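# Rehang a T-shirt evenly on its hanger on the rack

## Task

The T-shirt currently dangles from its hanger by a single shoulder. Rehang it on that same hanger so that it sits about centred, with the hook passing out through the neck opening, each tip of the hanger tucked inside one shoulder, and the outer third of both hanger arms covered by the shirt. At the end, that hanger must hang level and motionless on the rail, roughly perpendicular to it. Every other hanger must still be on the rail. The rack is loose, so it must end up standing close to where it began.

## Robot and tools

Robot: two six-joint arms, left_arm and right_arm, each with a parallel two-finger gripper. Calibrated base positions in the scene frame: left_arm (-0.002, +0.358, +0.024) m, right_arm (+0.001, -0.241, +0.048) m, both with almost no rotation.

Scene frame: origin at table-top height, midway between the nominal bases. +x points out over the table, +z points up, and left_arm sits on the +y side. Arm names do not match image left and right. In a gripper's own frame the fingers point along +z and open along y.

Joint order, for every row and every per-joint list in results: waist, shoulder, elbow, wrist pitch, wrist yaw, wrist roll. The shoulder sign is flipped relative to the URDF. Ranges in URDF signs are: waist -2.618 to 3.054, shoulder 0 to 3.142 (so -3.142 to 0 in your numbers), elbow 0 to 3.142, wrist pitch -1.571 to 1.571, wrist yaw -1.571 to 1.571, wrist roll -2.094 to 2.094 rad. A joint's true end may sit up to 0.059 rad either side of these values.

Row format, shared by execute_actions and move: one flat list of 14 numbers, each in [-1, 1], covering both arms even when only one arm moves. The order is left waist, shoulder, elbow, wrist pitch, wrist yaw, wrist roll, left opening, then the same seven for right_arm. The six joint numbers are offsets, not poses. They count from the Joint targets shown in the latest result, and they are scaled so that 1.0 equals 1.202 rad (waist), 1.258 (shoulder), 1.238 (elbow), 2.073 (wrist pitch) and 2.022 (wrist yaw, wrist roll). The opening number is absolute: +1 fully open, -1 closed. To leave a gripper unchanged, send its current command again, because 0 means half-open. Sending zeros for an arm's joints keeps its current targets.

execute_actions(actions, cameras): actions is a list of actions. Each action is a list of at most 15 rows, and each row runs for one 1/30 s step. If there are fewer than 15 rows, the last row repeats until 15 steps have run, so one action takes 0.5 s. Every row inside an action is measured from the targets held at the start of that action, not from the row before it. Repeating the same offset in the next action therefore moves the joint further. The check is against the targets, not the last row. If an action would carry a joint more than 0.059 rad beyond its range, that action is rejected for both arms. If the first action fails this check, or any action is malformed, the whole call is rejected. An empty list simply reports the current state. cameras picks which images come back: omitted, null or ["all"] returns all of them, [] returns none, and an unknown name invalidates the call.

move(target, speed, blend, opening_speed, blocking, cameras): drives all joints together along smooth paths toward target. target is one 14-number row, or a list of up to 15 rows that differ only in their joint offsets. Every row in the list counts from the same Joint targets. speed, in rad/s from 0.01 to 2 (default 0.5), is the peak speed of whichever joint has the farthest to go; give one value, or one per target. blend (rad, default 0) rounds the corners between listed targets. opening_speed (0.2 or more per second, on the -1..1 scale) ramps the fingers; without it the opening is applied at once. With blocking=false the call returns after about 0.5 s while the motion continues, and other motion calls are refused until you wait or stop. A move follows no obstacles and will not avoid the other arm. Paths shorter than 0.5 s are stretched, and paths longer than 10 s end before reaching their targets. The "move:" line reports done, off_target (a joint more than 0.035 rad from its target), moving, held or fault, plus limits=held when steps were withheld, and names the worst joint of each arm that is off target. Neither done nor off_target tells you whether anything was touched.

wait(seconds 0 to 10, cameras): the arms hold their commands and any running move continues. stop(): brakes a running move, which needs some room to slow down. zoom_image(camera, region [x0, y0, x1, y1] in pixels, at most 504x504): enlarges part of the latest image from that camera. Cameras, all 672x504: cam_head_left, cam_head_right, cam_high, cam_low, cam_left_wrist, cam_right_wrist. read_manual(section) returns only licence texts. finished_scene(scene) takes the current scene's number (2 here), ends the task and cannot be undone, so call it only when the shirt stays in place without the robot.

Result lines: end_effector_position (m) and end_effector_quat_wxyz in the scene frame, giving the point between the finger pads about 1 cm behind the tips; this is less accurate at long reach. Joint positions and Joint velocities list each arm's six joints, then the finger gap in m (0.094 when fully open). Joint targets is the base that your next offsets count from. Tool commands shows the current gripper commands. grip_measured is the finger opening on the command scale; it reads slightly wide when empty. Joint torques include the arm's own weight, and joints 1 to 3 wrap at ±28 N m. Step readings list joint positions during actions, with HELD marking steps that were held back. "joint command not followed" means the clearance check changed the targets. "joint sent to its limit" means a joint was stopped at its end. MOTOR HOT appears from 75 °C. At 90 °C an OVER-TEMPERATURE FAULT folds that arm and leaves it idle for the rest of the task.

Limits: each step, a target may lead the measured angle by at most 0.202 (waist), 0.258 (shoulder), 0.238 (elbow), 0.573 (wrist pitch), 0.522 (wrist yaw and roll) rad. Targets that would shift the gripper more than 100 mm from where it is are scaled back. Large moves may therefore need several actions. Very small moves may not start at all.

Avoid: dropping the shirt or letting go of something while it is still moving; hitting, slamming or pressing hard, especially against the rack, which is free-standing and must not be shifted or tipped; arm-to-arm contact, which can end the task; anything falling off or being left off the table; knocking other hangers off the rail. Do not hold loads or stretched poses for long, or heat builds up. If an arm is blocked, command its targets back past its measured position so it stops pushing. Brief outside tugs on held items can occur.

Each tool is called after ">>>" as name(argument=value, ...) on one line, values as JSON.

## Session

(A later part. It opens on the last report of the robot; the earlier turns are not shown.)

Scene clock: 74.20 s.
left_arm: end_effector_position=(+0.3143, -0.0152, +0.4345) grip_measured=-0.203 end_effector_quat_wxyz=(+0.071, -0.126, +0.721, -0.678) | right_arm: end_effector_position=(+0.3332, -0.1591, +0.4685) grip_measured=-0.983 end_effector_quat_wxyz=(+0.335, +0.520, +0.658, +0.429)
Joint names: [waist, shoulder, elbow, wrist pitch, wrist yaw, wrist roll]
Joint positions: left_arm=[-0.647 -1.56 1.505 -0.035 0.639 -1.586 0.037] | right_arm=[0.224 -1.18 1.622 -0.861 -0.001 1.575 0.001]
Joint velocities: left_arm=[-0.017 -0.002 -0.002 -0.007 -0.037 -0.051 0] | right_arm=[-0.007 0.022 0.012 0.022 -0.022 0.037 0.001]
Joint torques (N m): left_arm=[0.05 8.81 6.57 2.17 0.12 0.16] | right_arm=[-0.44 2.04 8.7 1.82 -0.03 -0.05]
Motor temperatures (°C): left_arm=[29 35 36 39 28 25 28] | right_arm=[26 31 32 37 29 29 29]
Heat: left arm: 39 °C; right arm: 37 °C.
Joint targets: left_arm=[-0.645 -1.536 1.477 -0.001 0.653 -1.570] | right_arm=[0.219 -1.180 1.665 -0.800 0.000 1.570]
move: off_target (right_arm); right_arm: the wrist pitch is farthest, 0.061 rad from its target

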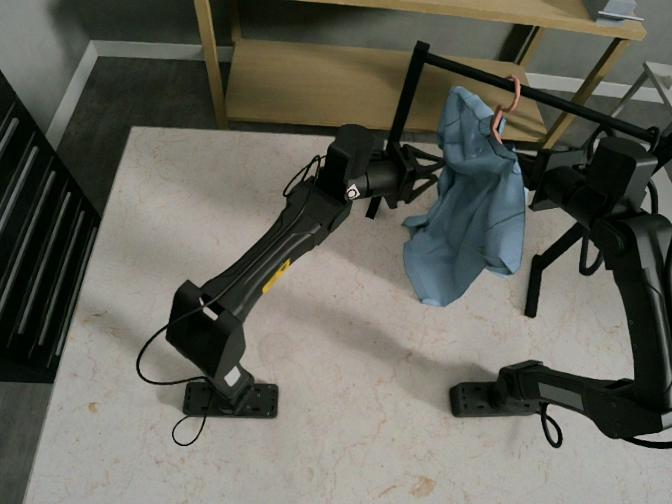

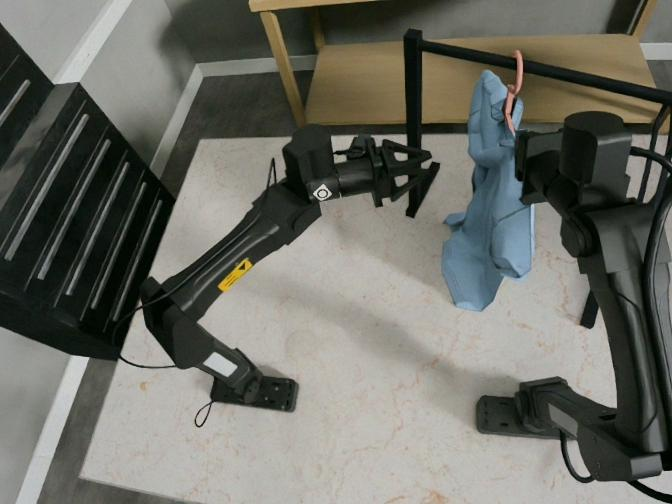

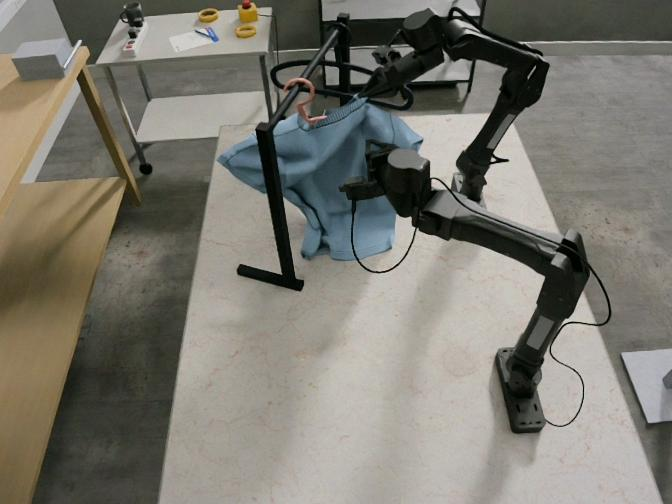

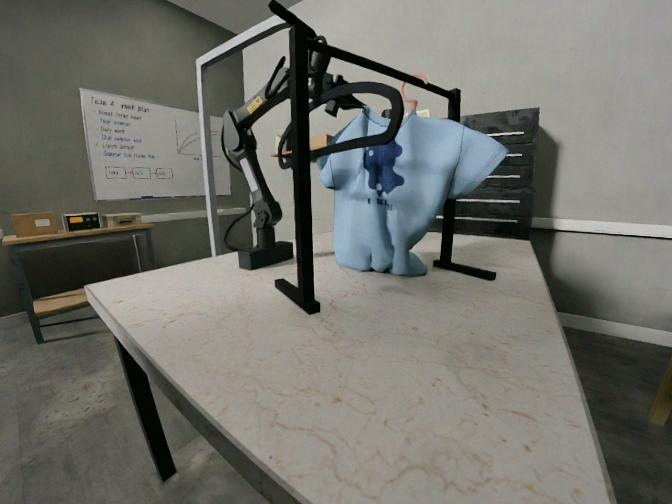

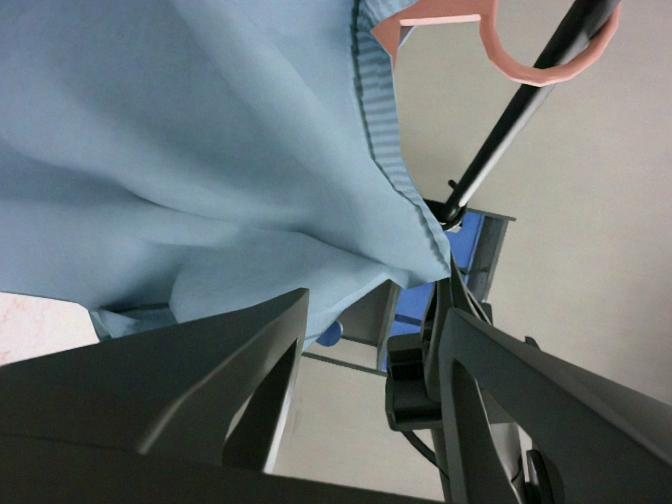

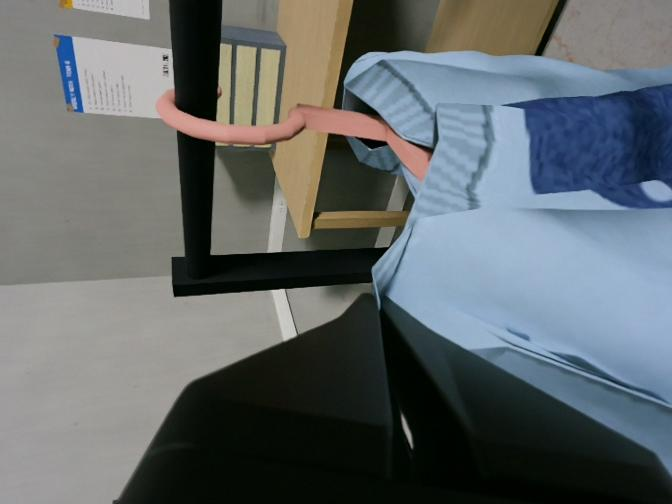

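>>> move(target=[0,0,0,0,0,0,-0.2,0,0.047,-0.122,0.044,0,0,-1], speed=0.2, cameras=[])

>>> move(target=[0,0,0,0,0,0,-0.2,0,0,0,0,0,0,-0.3], opening_speed=0.8)

>>> zoom_image(camera="cam_high", region=[220, 50, 472, 280])

>>> zoom_image(camera="cam_low", region=[250, 50, 530, 300])

Scene clock: 75.87 s.
left_arm: end_effector_position=(+0.3143, -0.0152, +0.4345) grip_measured=-0.203 end_effector_quat_wxyz=(+0.071, -0.126, +0.721, -0.678) | right_arm: end_effector_position=(+0.3370, -0.1582, +0.4608) grip_measured=-0.983 end_effector_quat_wxyz=(+0.345, +0.514, +0.650, +0.440)
Joint names: [waist, shoulder, elbow, wrist pitch, wrist yaw, wrist roll]
Joint positions: left_arm=[-0.647 -1.56 1.505 -0.035 0.639 -1.586 0.037] | right_arm=[0.224 -1.144 1.526 -0.766 -0.001 1.575 0.001]
Joint velocities: left_arm=[-0.007 0.002 -0.012 -0.037 -0.037 -0.022 -0.001] | right_arm=[-0.007 0.002 0.002 -0.007 0.007 -0.051 0.001]
Joint torques (N m): left_arm=[0.24 8.7 6.58 2.17 0.12 0.11] | right_arm=[-0.46 4.08 4.9 1.81 -0.04 -0.04]
Motor temperatures (°C): left_arm=[29 35 36 40 28 25 28] | right_arm=[26 31 32 37 29 29 29]
Heat: left arm: 40 °C; right arm: 37 °C.
Joint targets: left_arm=[-0.645 -1.536 1.477 -0.001 0.653 -1.570] | right_arm=[0.219 -1.121 1.514 -0.709 0.000 1.570]
move: off_target (right_arm); right_arm: the wrist pitch is farthest, 0.058 rad from its target
No camera images: "cameras" was empty.

Scene clock: 76.97 s.
left_arm: end_effector_position=(+0.3143, -0.0152, +0.4345) grip_measured=-0.203 end_effector_quat_wxyz=(+0.071, -0.126, +0.721, -0.678) | right_arm: end_effector_position=(+0.3379, -0.1580, +0.4633) grip_measured=-0.302 end_effector_quat_wxyz=(+0.347, +0.512, +0.648, +0.444)
Joint names: [waist, shoulder, elbow, wrist pitch, wrist yaw, wrist roll]
Joint positions: left_arm=[-0.647 -1.56 1.505 -0.035 0.639 -1.586 0.037] | right_arm=[0.224 -1.144 1.526 -0.756 -0.001 1.575 0.033]
Joint velocities: left_arm=[-0.002 -0.007 -0.002 -0.037 -0.022 0.081 -0.001] | right_arm=[0.002 -0.002 0.002 -0.051 -0.022 -0.022 -0.001]
Joint torques (N m): left_arm=[0.31 8.69 6.68 2.13 0.15 0.14] | right_arm=[-0.43 4.1 4.9 1.71 -0.03 -0.05]
Motor temperatures (°C): left_arm=[29 35 35 40 28 25 28] | right_arm=[26 31 32 38 29 29 29]
Heat: left arm: 40 °C; right arm: 38 °C.
Joint targets: left_arm=[-0.645 -1.536 1.477 -0.001 0.653 -1.570] | right_arm=[0.219 -1.121 1.514 -0.709 0.000 1.570]
move: off_target (right_arm); right_arm: the wrist pitch is farthest, 0.047 rad from its target

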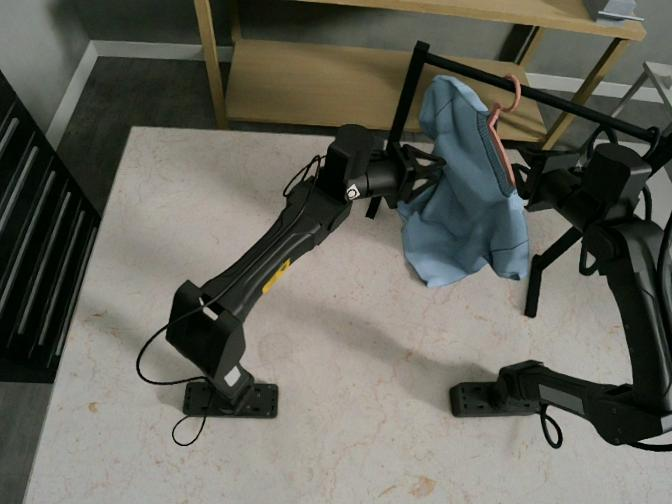

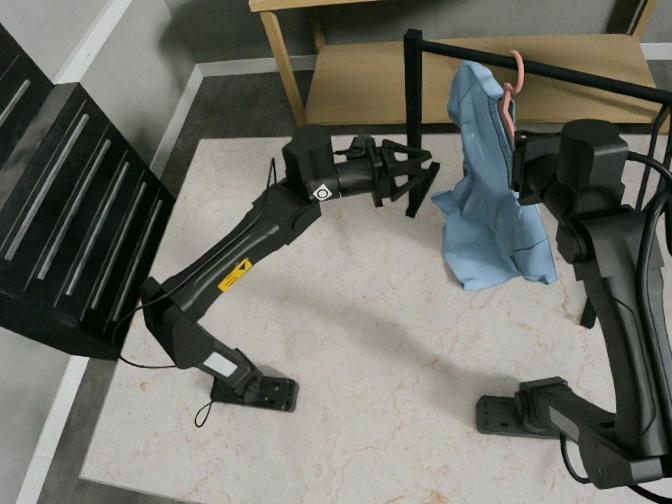

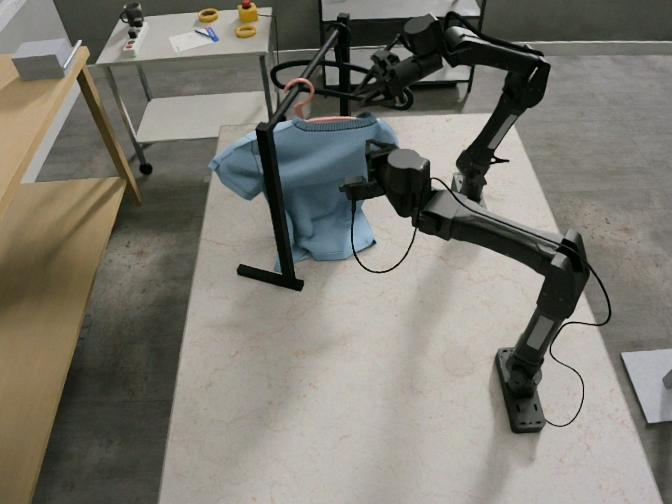

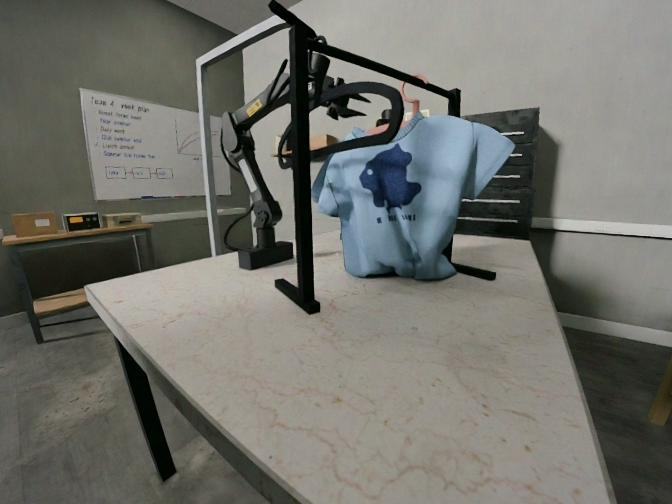

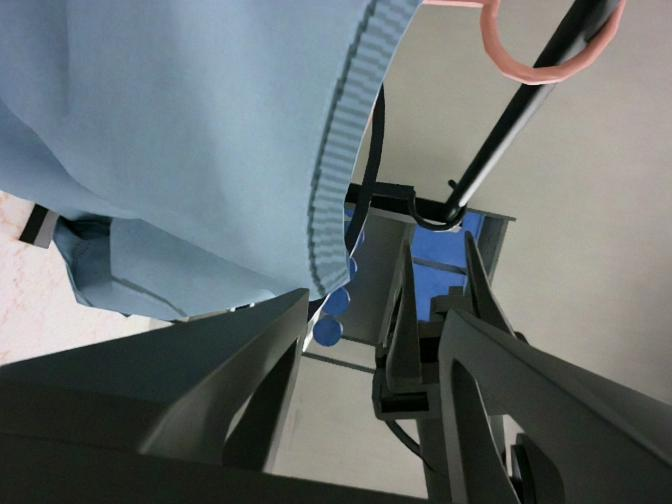

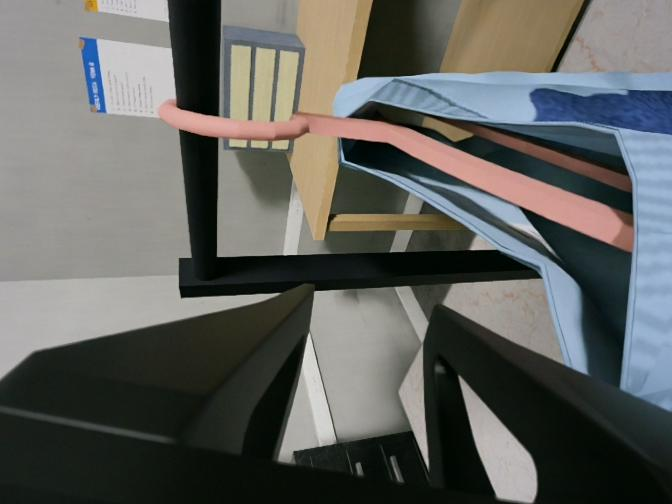

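Scaled by 2.000 from the camera's 672x504 image, which has a finer 960x720 frame.

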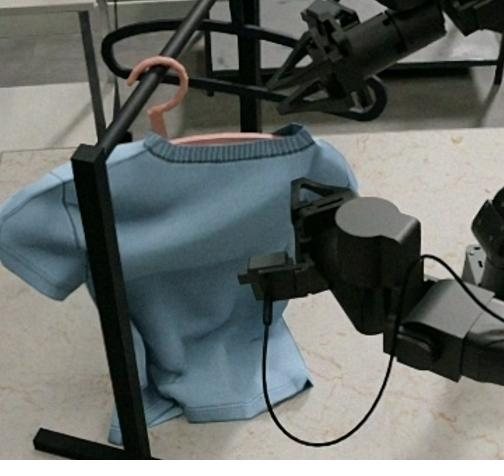

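Scaled by 1.800 from the camera's 672x504 image, which has a finer 960x720 frame.

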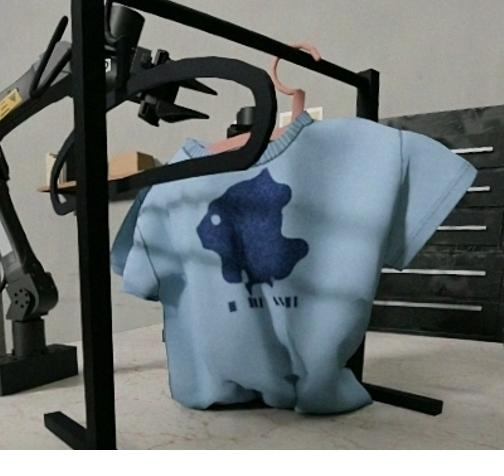

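>>> move(target=[0.5,0.2,0,0,0,0,-0.2,0.2,0.1,0,0,0,0,-0.3], speed=0.6)

>>> zoom_image(camera="cam_high", region=[200, 50, 452, 280])

>>> zoom_image(camera="cam_head_left", region=[380, 40, 632, 310])

>>> zoom_image(camera="cam_low", region=[250, 50, 530, 300])

Scene clock: 79.37 s.
left_arm: end_effector_position=(+0.3781, +0.2322, +0.5414) grip_measured=-0.203 end_effector_quat_wxyz=(+0.345, -0.247, +0.609, -0.670) | right_arm: end_effector_position=(+0.2704, -0.1028, +0.5063) grip_measured=-0.302 end_effector_quat_wxyz=(+0.323, +0.412, +0.667, +0.530)
Joint names: [waist, shoulder, elbow, wrist pitch, wrist yaw, wrist roll]
Joint positions: left_arm=[-0.044 -1.297 1.498 -0.029 0.655 -1.586 0.037] | right_arm=[0.455 -1.004 1.526 -0.754 -0.002 1.575 0.033]
Joint velocities: left_arm=[-0.012 0.017 -0.012 0.022 -0.051 -0.007 0] | right_arm=[-0.012 -0.012 0.002 -0.051 0.022 -0.022 0]
Joint torques (N m): left_arm=[-0.17 4.82 6.48 2.04 -0.11 0.13] | right_arm=[0.29 1.07 4.44 1.73 -0.02 -0.05]
Motor temperatures (°C): left_arm=[29 35 35 40 28 25 28] | right_arm=[26 31 32 38 29 29 29]
Heat: left arm: 40 °C; right arm: 38 °C.
Joint targets: left_arm=[-0.044 -1.285 1.477 -0.001 0.653 -1.570] | right_arm=[0.459 -0.995 1.514 -0.709 0.000 1.570]
move: off_target (right_arm); right_arm: the wrist pitch is farthest, 0.045 rad from its target

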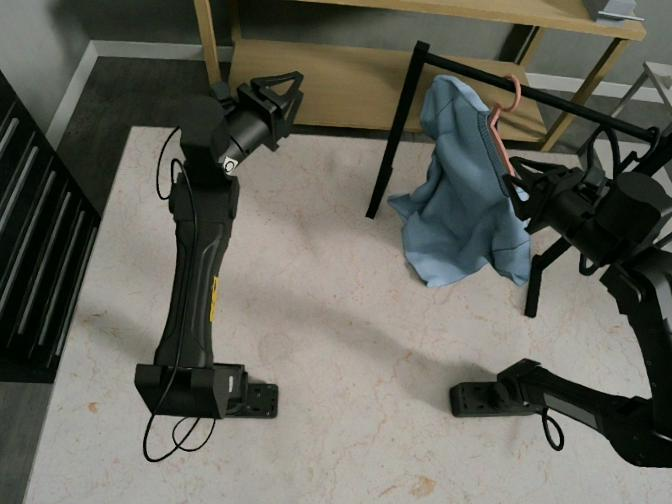

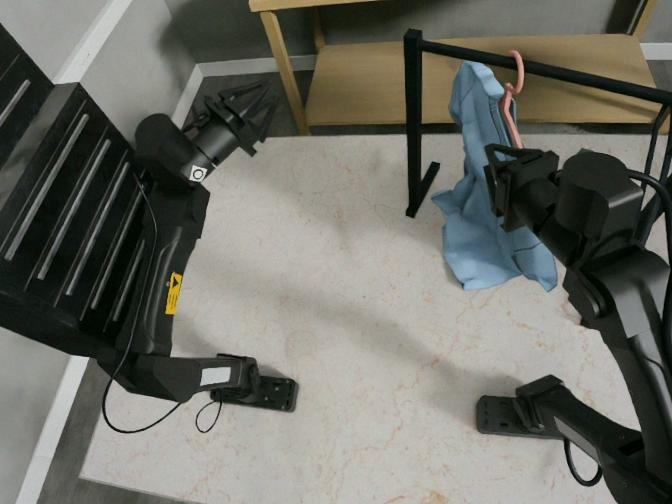

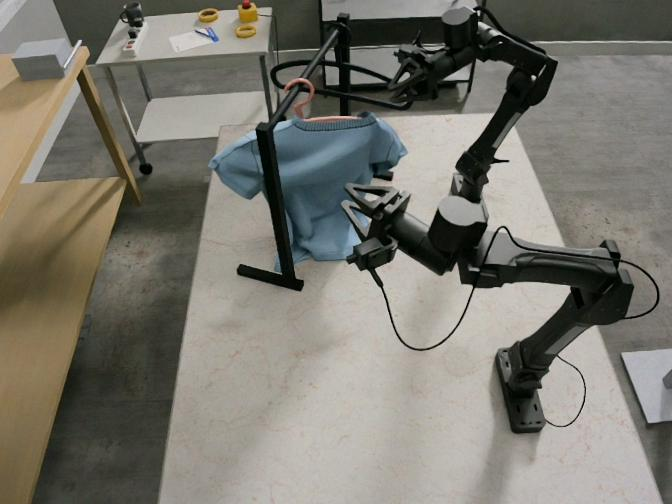

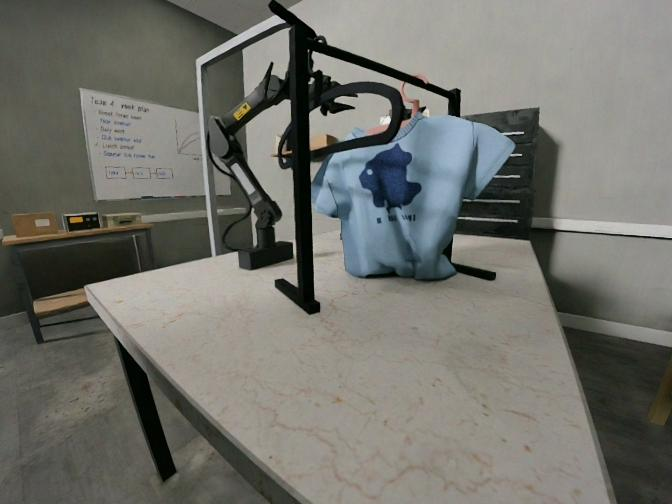

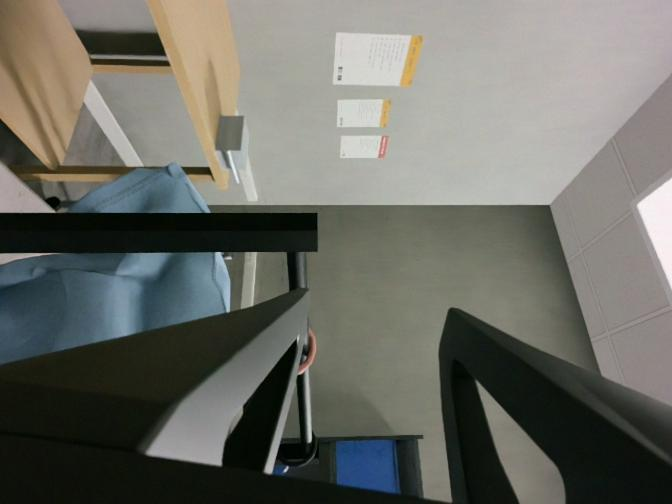

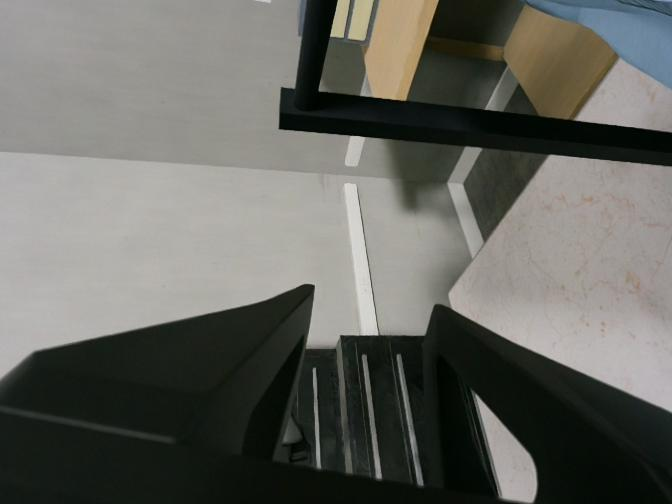

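Scaled by 2.000 from the camera's 672x504 image, which has a finer 960x720 frame.

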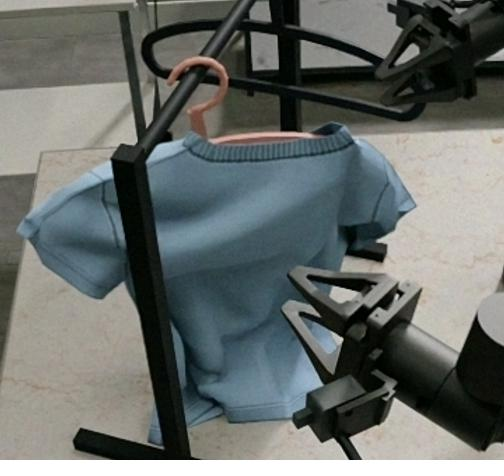

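Scaled by 1.867 from the camera's 672x504 image, which has a finer 960x720 frame.

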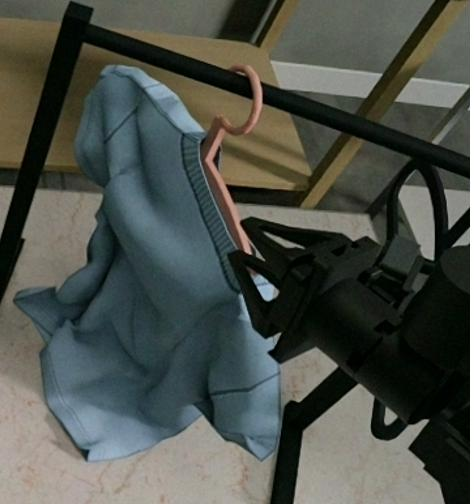

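Scaled by 1.800 from the camera's 672x504 image, which has a finer 960x720 frame.

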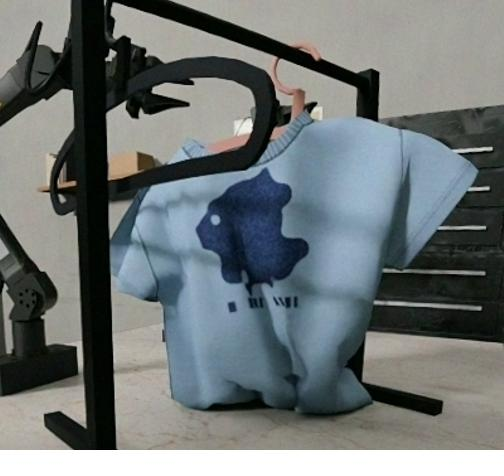

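>>> move(target=[0,0,0,0,0,0,-0.2,-0.083,-0.007,0.131,-0.198,0,0,-0.1], speed=0.4, cameras=["cam_head_left","cam_head_right","cam_right_wrist"])

>>> zoom_image(camera="cam_head_right", region=[380, 40, 632, 310])

Scene clock: 82.33 s.
left_arm: end_effector_position=(+0.3781, +0.2322, +0.5414) grip_measured=-0.203 end_effector_quat_wxyz=(+0.345, -0.247, +0.609, -0.670) | right_arm: end_effector_position=(+0.2440, -0.1426, +0.4742) grip_measured=-0.102 end_effector_quat_wxyz=(+0.295, +0.478, +0.701, +0.439)
Joint names: [waist, shoulder, elbow, wrist pitch, wrist yaw, wrist roll]
Joint positions: left_arm=[-0.044 -1.297 1.498 -0.029 0.655 -1.586 0.037] | right_arm=[0.365 -1.004 1.644 -1.096 -0.002 1.575 0.042]
Joint velocities: left_arm=[-0.012 0.002 -0.017 -0.022 0.007 0.022 0] | right_arm=[0.007 0.032 -0.002 -0.007 0.007 0.022 0]
Joint torques (N m): left_arm=[-0.1 4.83 6.37 2.02 -0.03 0.13] | right_arm=[-0.43 -0.32 7.12 1.07 -0.02 -0.05]
Motor temperatures (°C): left_arm=[29 35 35 41 28 25 28] | right_arm=[26 31 32 38 29 29 29]
Heat: left arm: 41 °C; right arm: 38 °C.
Joint targets: left_arm=[-0.044 -1.285 1.477 -0.001 0.653 -1.570] | right_arm=[0.359 -1.004 1.676 -1.120 0.000 1.570]
move: done
Images, in order (width x height): cam_head_left 672x504, cam_head_right 672x504, cam_right_wrist 672x504.

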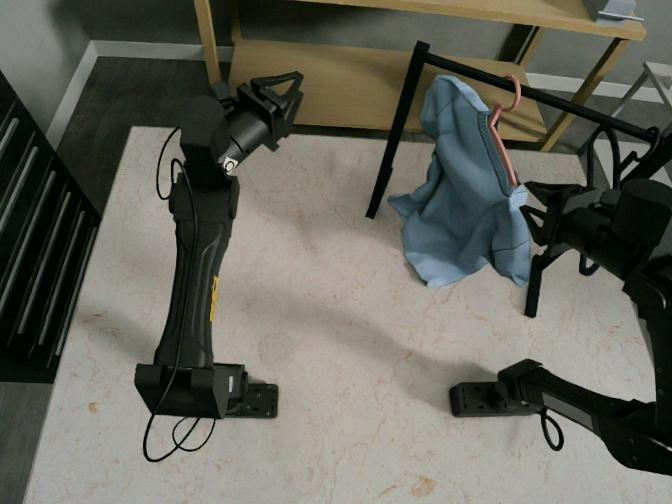

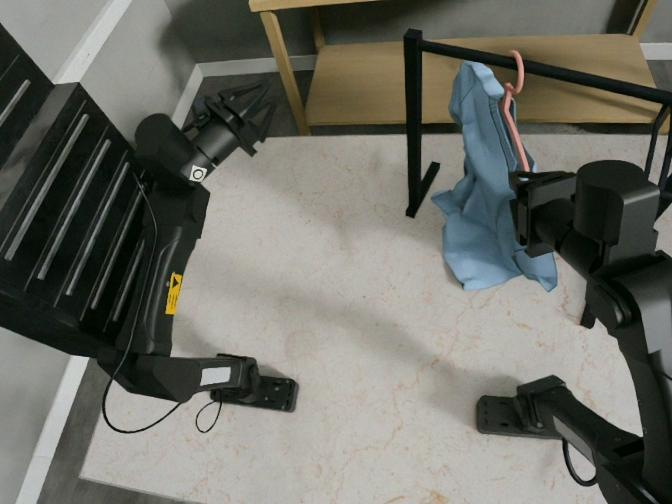

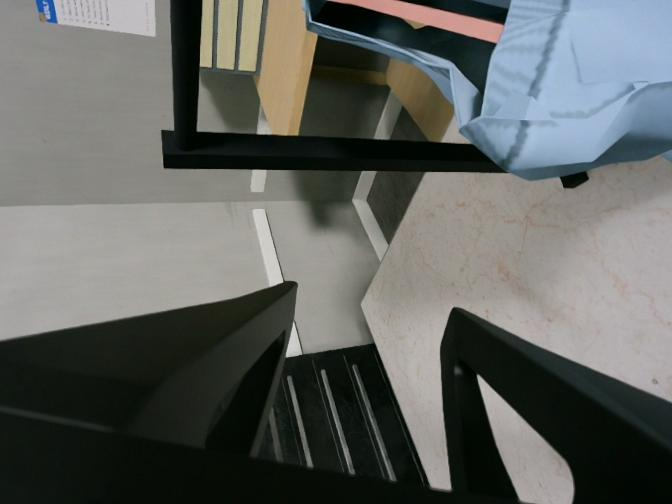

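Scaled by 1.867 from the camera's 672x504 image, which has a finer 960x720 frame.

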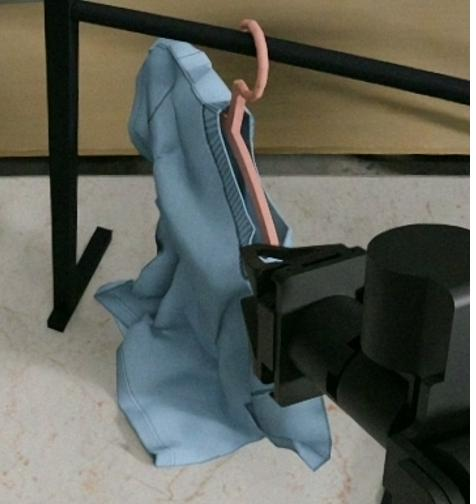

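>>> zoom_image(camera="cam_right_wrist", region=[300, 0, 672, 250])

>>> execute_actions(actions=[], cameras=["cam_high","cam_low"])

>>> zoom_image(camera="cam_high", region=[270, 60, 430, 180])

Scaled by 1.355 from the camera's 672x504 image, which has a finer 960x720 frame.

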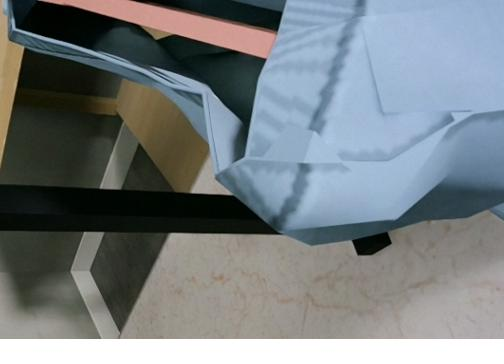

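Scene clock: 83.03 s.
left_arm: end_effector_position=(+0.3781, +0.2322, +0.5414) grip_measured=-0.203 end_effector_quat_wxyz=(+0.345, -0.247, +0.609, -0.670) | right_arm: end_effector_position=(+0.2440, -0.1426, +0.4742) grip_measured=-0.102 end_effector_quat_wxyz=(+0.295, +0.478, +0.701, +0.439)
Joint names: [waist, shoulder, elbow, wrist pitch, wrist yaw, wrist roll]
Joint positions: left_arm=[-0.044 -1.297 1.498 -0.029 0.655 -1.586 0.037] | right_arm=[0.365 -1.004 1.644 -1.096 -0.002 1.575 0.042]
Joint velocities: left_arm=[-0.007 -0.002 -0.007 -0.037 0.081 0.022 -0.001] | right_arm=[-0.002 -0.007 -0.017 -0.095 0.007 0.095 0]
Joint torques (N m): left_arm=[-0.23 4.75 6.41 2 -0.02 0.19] | right_arm=[-0.46 -0.36 7.12 1.06 -0.02 -0.05]
Motor temperatures (°C): left_arm=[29 35 35 41 28 25 28] | right_arm=[26 31 32 37 29 29 29]
Heat: left arm: 41 °C; right arm: 37 °C.
Joint targets: left_arm=[-0.044 -1.285 1.477 -0.001 0.653 -1.570] | right_arm=[0.359 -1.004 1.676 -1.120 0.000 1.570]
Tool commands: left_gripper/opening=-0.2 right_gripper/opening=-0.1
Images, in order (width x height): cam_high 672x504, cam_low 672x504.

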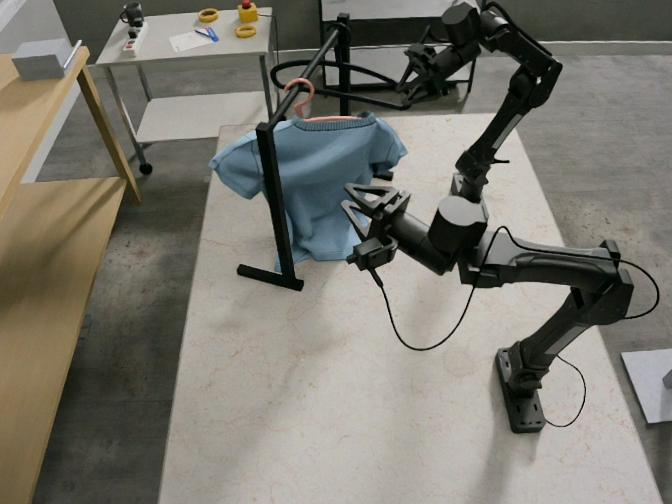

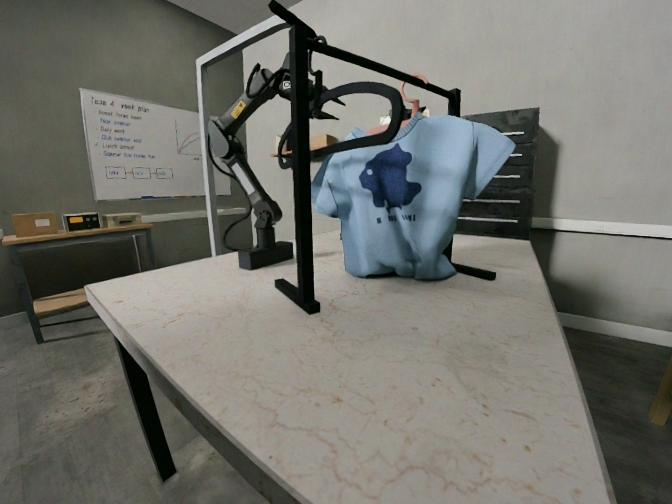

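Scaled by 3.150 from the camera's 672x504 image, which has a finer 960x720 frame.

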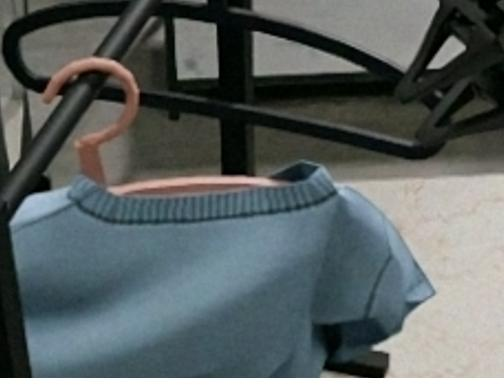

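>>> move(target=[0,0,0,0,0,0,-0.2,-0.077,-0.236,0.377,-0.119,0,-0.776,-0.4], speed=0.6)

>>> zoom_image(camera="cam_high", region=[270, 30, 430, 180])

Scene clock: 86.90 s.
left_arm: end_effector_position=(+0.3781, +0.2322, +0.5414) grip_measured=-0.203 end_effector_quat_wxyz=(+0.345, -0.247, +0.609, -0.670) | right_arm: end_effector_position=(+0.2764, -0.1600, +0.5153) grip_measured=-0.398 end_effector_quat_wxyz=(+0.493, -0.120, +0.859, +0.069)
Joint names: [waist, shoulder, elbow, wrist pitch, wrist yaw, wrist roll]
Joint positions: left_arm=[-0.044 -1.297 1.498 -0.029 0.655 -1.586 0.037] | right_arm=[0.272 -1.296 2.113 -1.345 0.007 0.005 0.028]
Joint velocities: left_arm=[0.022 -0.007 0.007 -0.007 -0.007 -0.022 0] | right_arm=[-0.012 0.007 -0.002 -0.007 0.022 -0.022 0]
Joint torques (N m): left_arm=[-0.36 4.74 6.45 2 -0.04 0.12] | right_arm=[-0.46 0.98 6.15 1.05 -0.01 -0.08]
Motor temperatures (°C): left_arm=[29 35 35 41 28 25 28] | right_arm=[26 31 32 37 29 29 29]
Heat: left arm: 41 °C; right arm: 37 °C.
Joint targets: left_arm=[-0.044 -1.285 1.477 -0.001 0.653 -1.570] | right_arm=[0.267 -1.301 2.143 -1.366 0.000 0.001]
move: done

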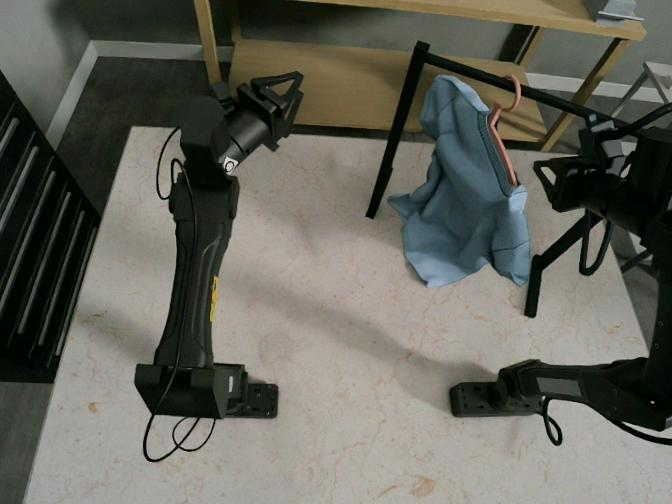

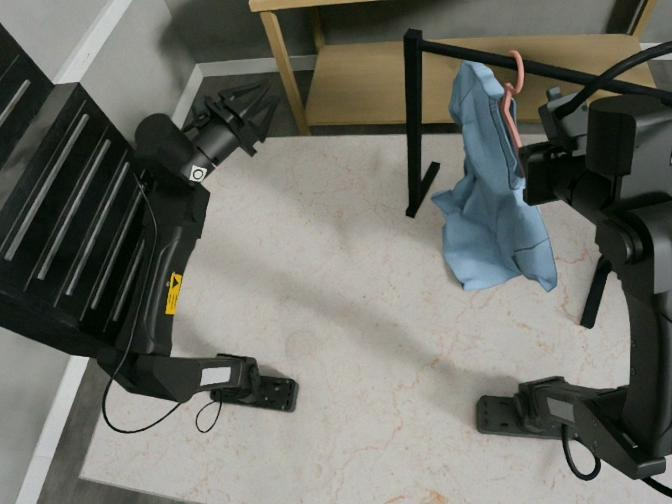

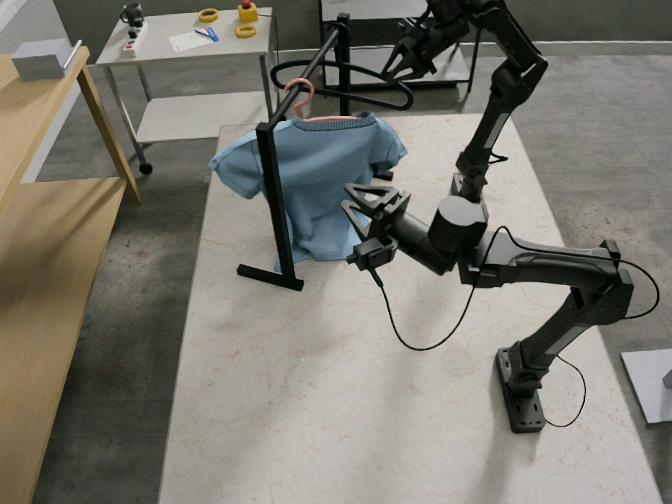

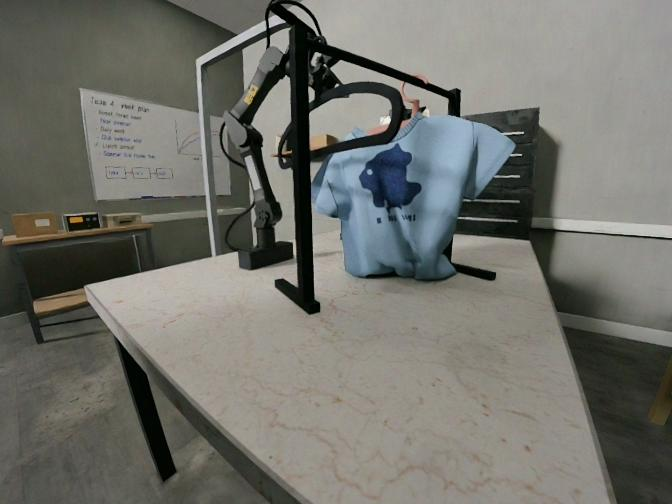

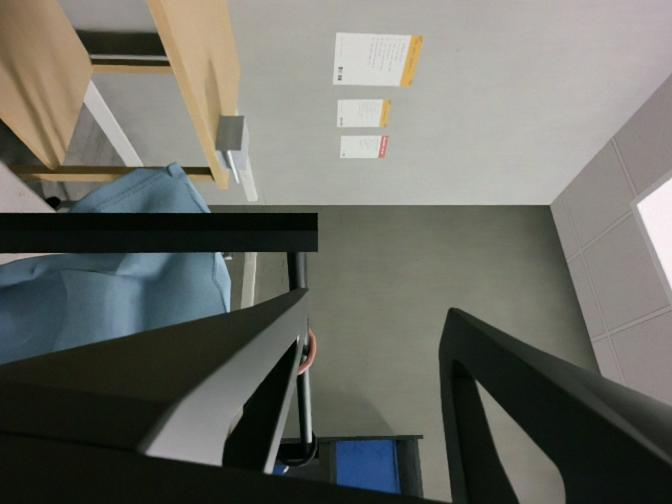

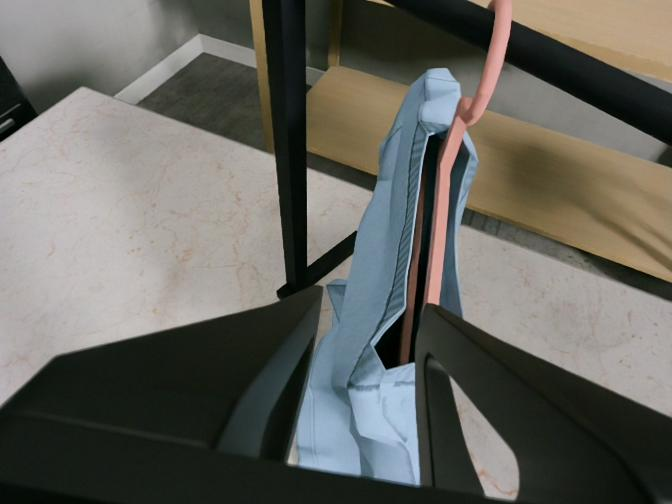

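Scaled by 3.150 from the camera's 672x504 image, which has a finer 960x720 frame.

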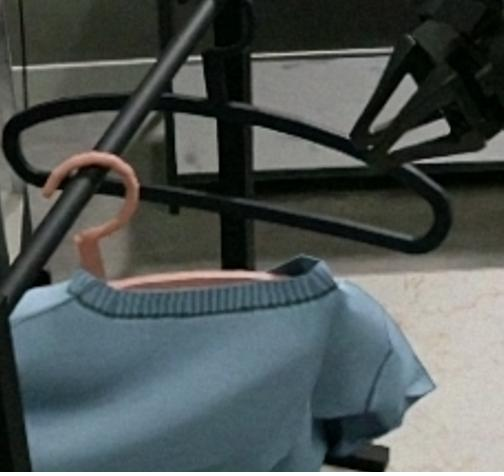

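>>> move(target=[0,0,0,0,0,0,-0.2,-0.041,0.019,-0.193,0.014,0,0,-0.4], speed=0.25)

>>> zoom_image(camera="cam_high", region=[270, 30, 430, 180])

Scene clock: 88.43 s.
left_arm: end_effector_position=(+0.3781, +0.2322, +0.5414) grip_measured=-0.203 end_effector_quat_wxyz=(+0.345, -0.247, +0.609, -0.670) | right_arm: end_effector_position=(+0.2915, -0.1709, +0.4459) grip_measured=-0.398 end_effector_quat_wxyz=(+0.406, -0.104, +0.907, +0.046)
Joint names: [waist, shoulder, elbow, wrist pitch, wrist yaw, wrist roll]
Joint positions: left_arm=[-0.044 -1.297 1.498 -0.029 0.655 -1.586 0.037] | right_arm=[0.223 -1.296 1.914 -1.346 0.007 0.005 0.028]
Joint velocities: left_arm=[-0.012 -0.002 -0.012 -0.066 0.007 0.007 0] | right_arm=[-0.017 0.017 0.012 -0.051 0.037 -0.11 0.001]
Joint torques (N m): left_arm=[-0.13 4.93 6.53 1.98 -0.03 0.16] | right_arm=[-0.46 3.96 4.05 1.17 -0.01 -0.11]
Motor temperatures (°C): left_arm=[29 35 35 41 28 25 28] | right_arm=[26 31 32 37 29 29 28]
Heat: left arm: 41 °C; right arm: 37 °C.
Joint targets: left_arm=[-0.044 -1.285 1.477 -0.001 0.653 -1.570] | right_arm=[0.217 -1.277 1.904 -1.337 0.000 0.001]
move: done

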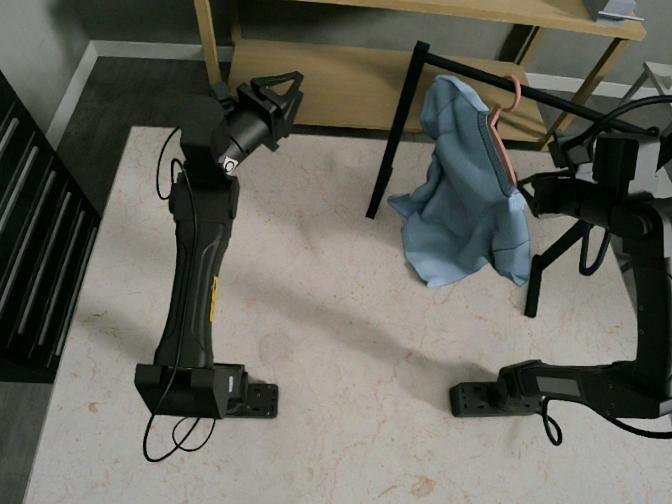

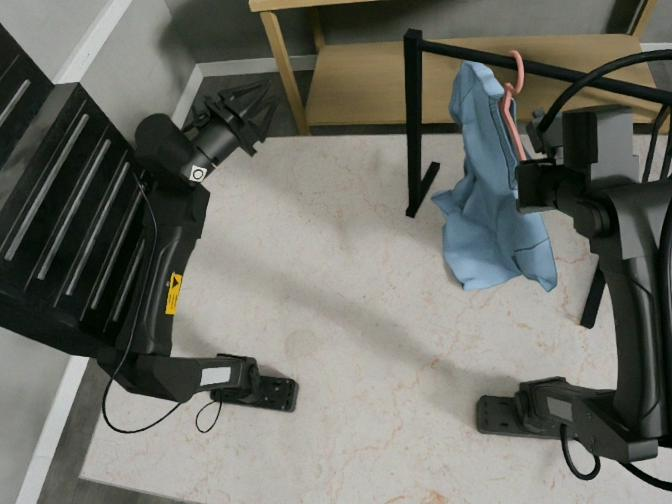

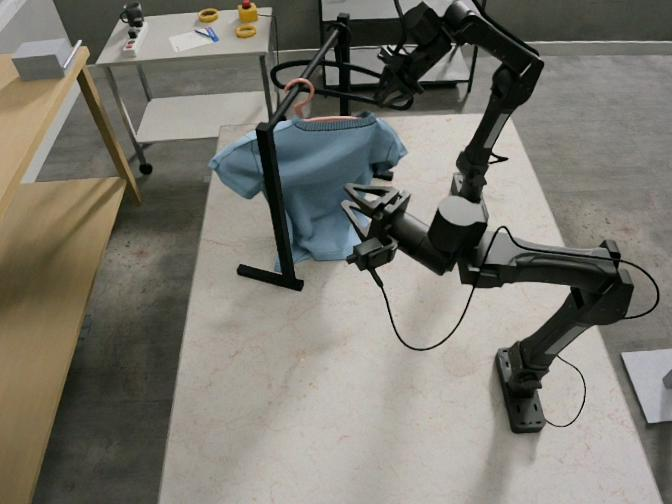

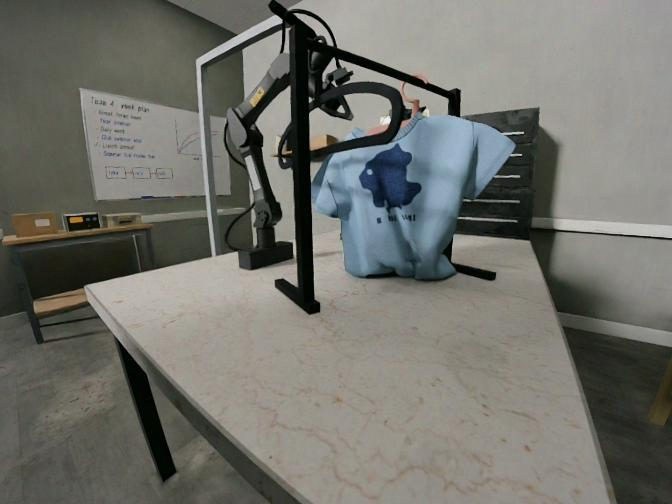

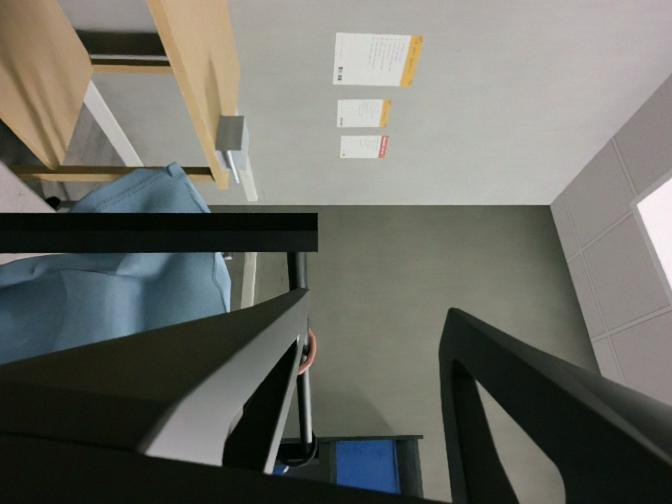

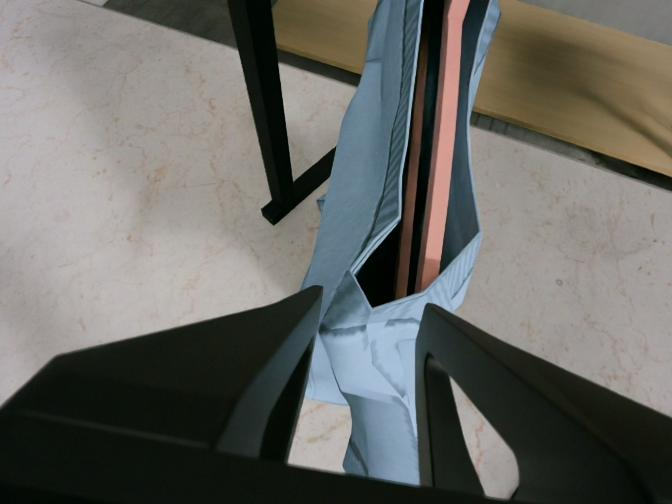

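Scaled by 3.150 from the camera's 672x504 image, which has a finer 960x720 frame.

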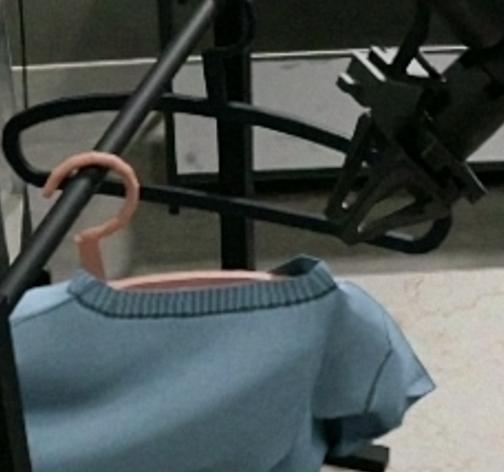

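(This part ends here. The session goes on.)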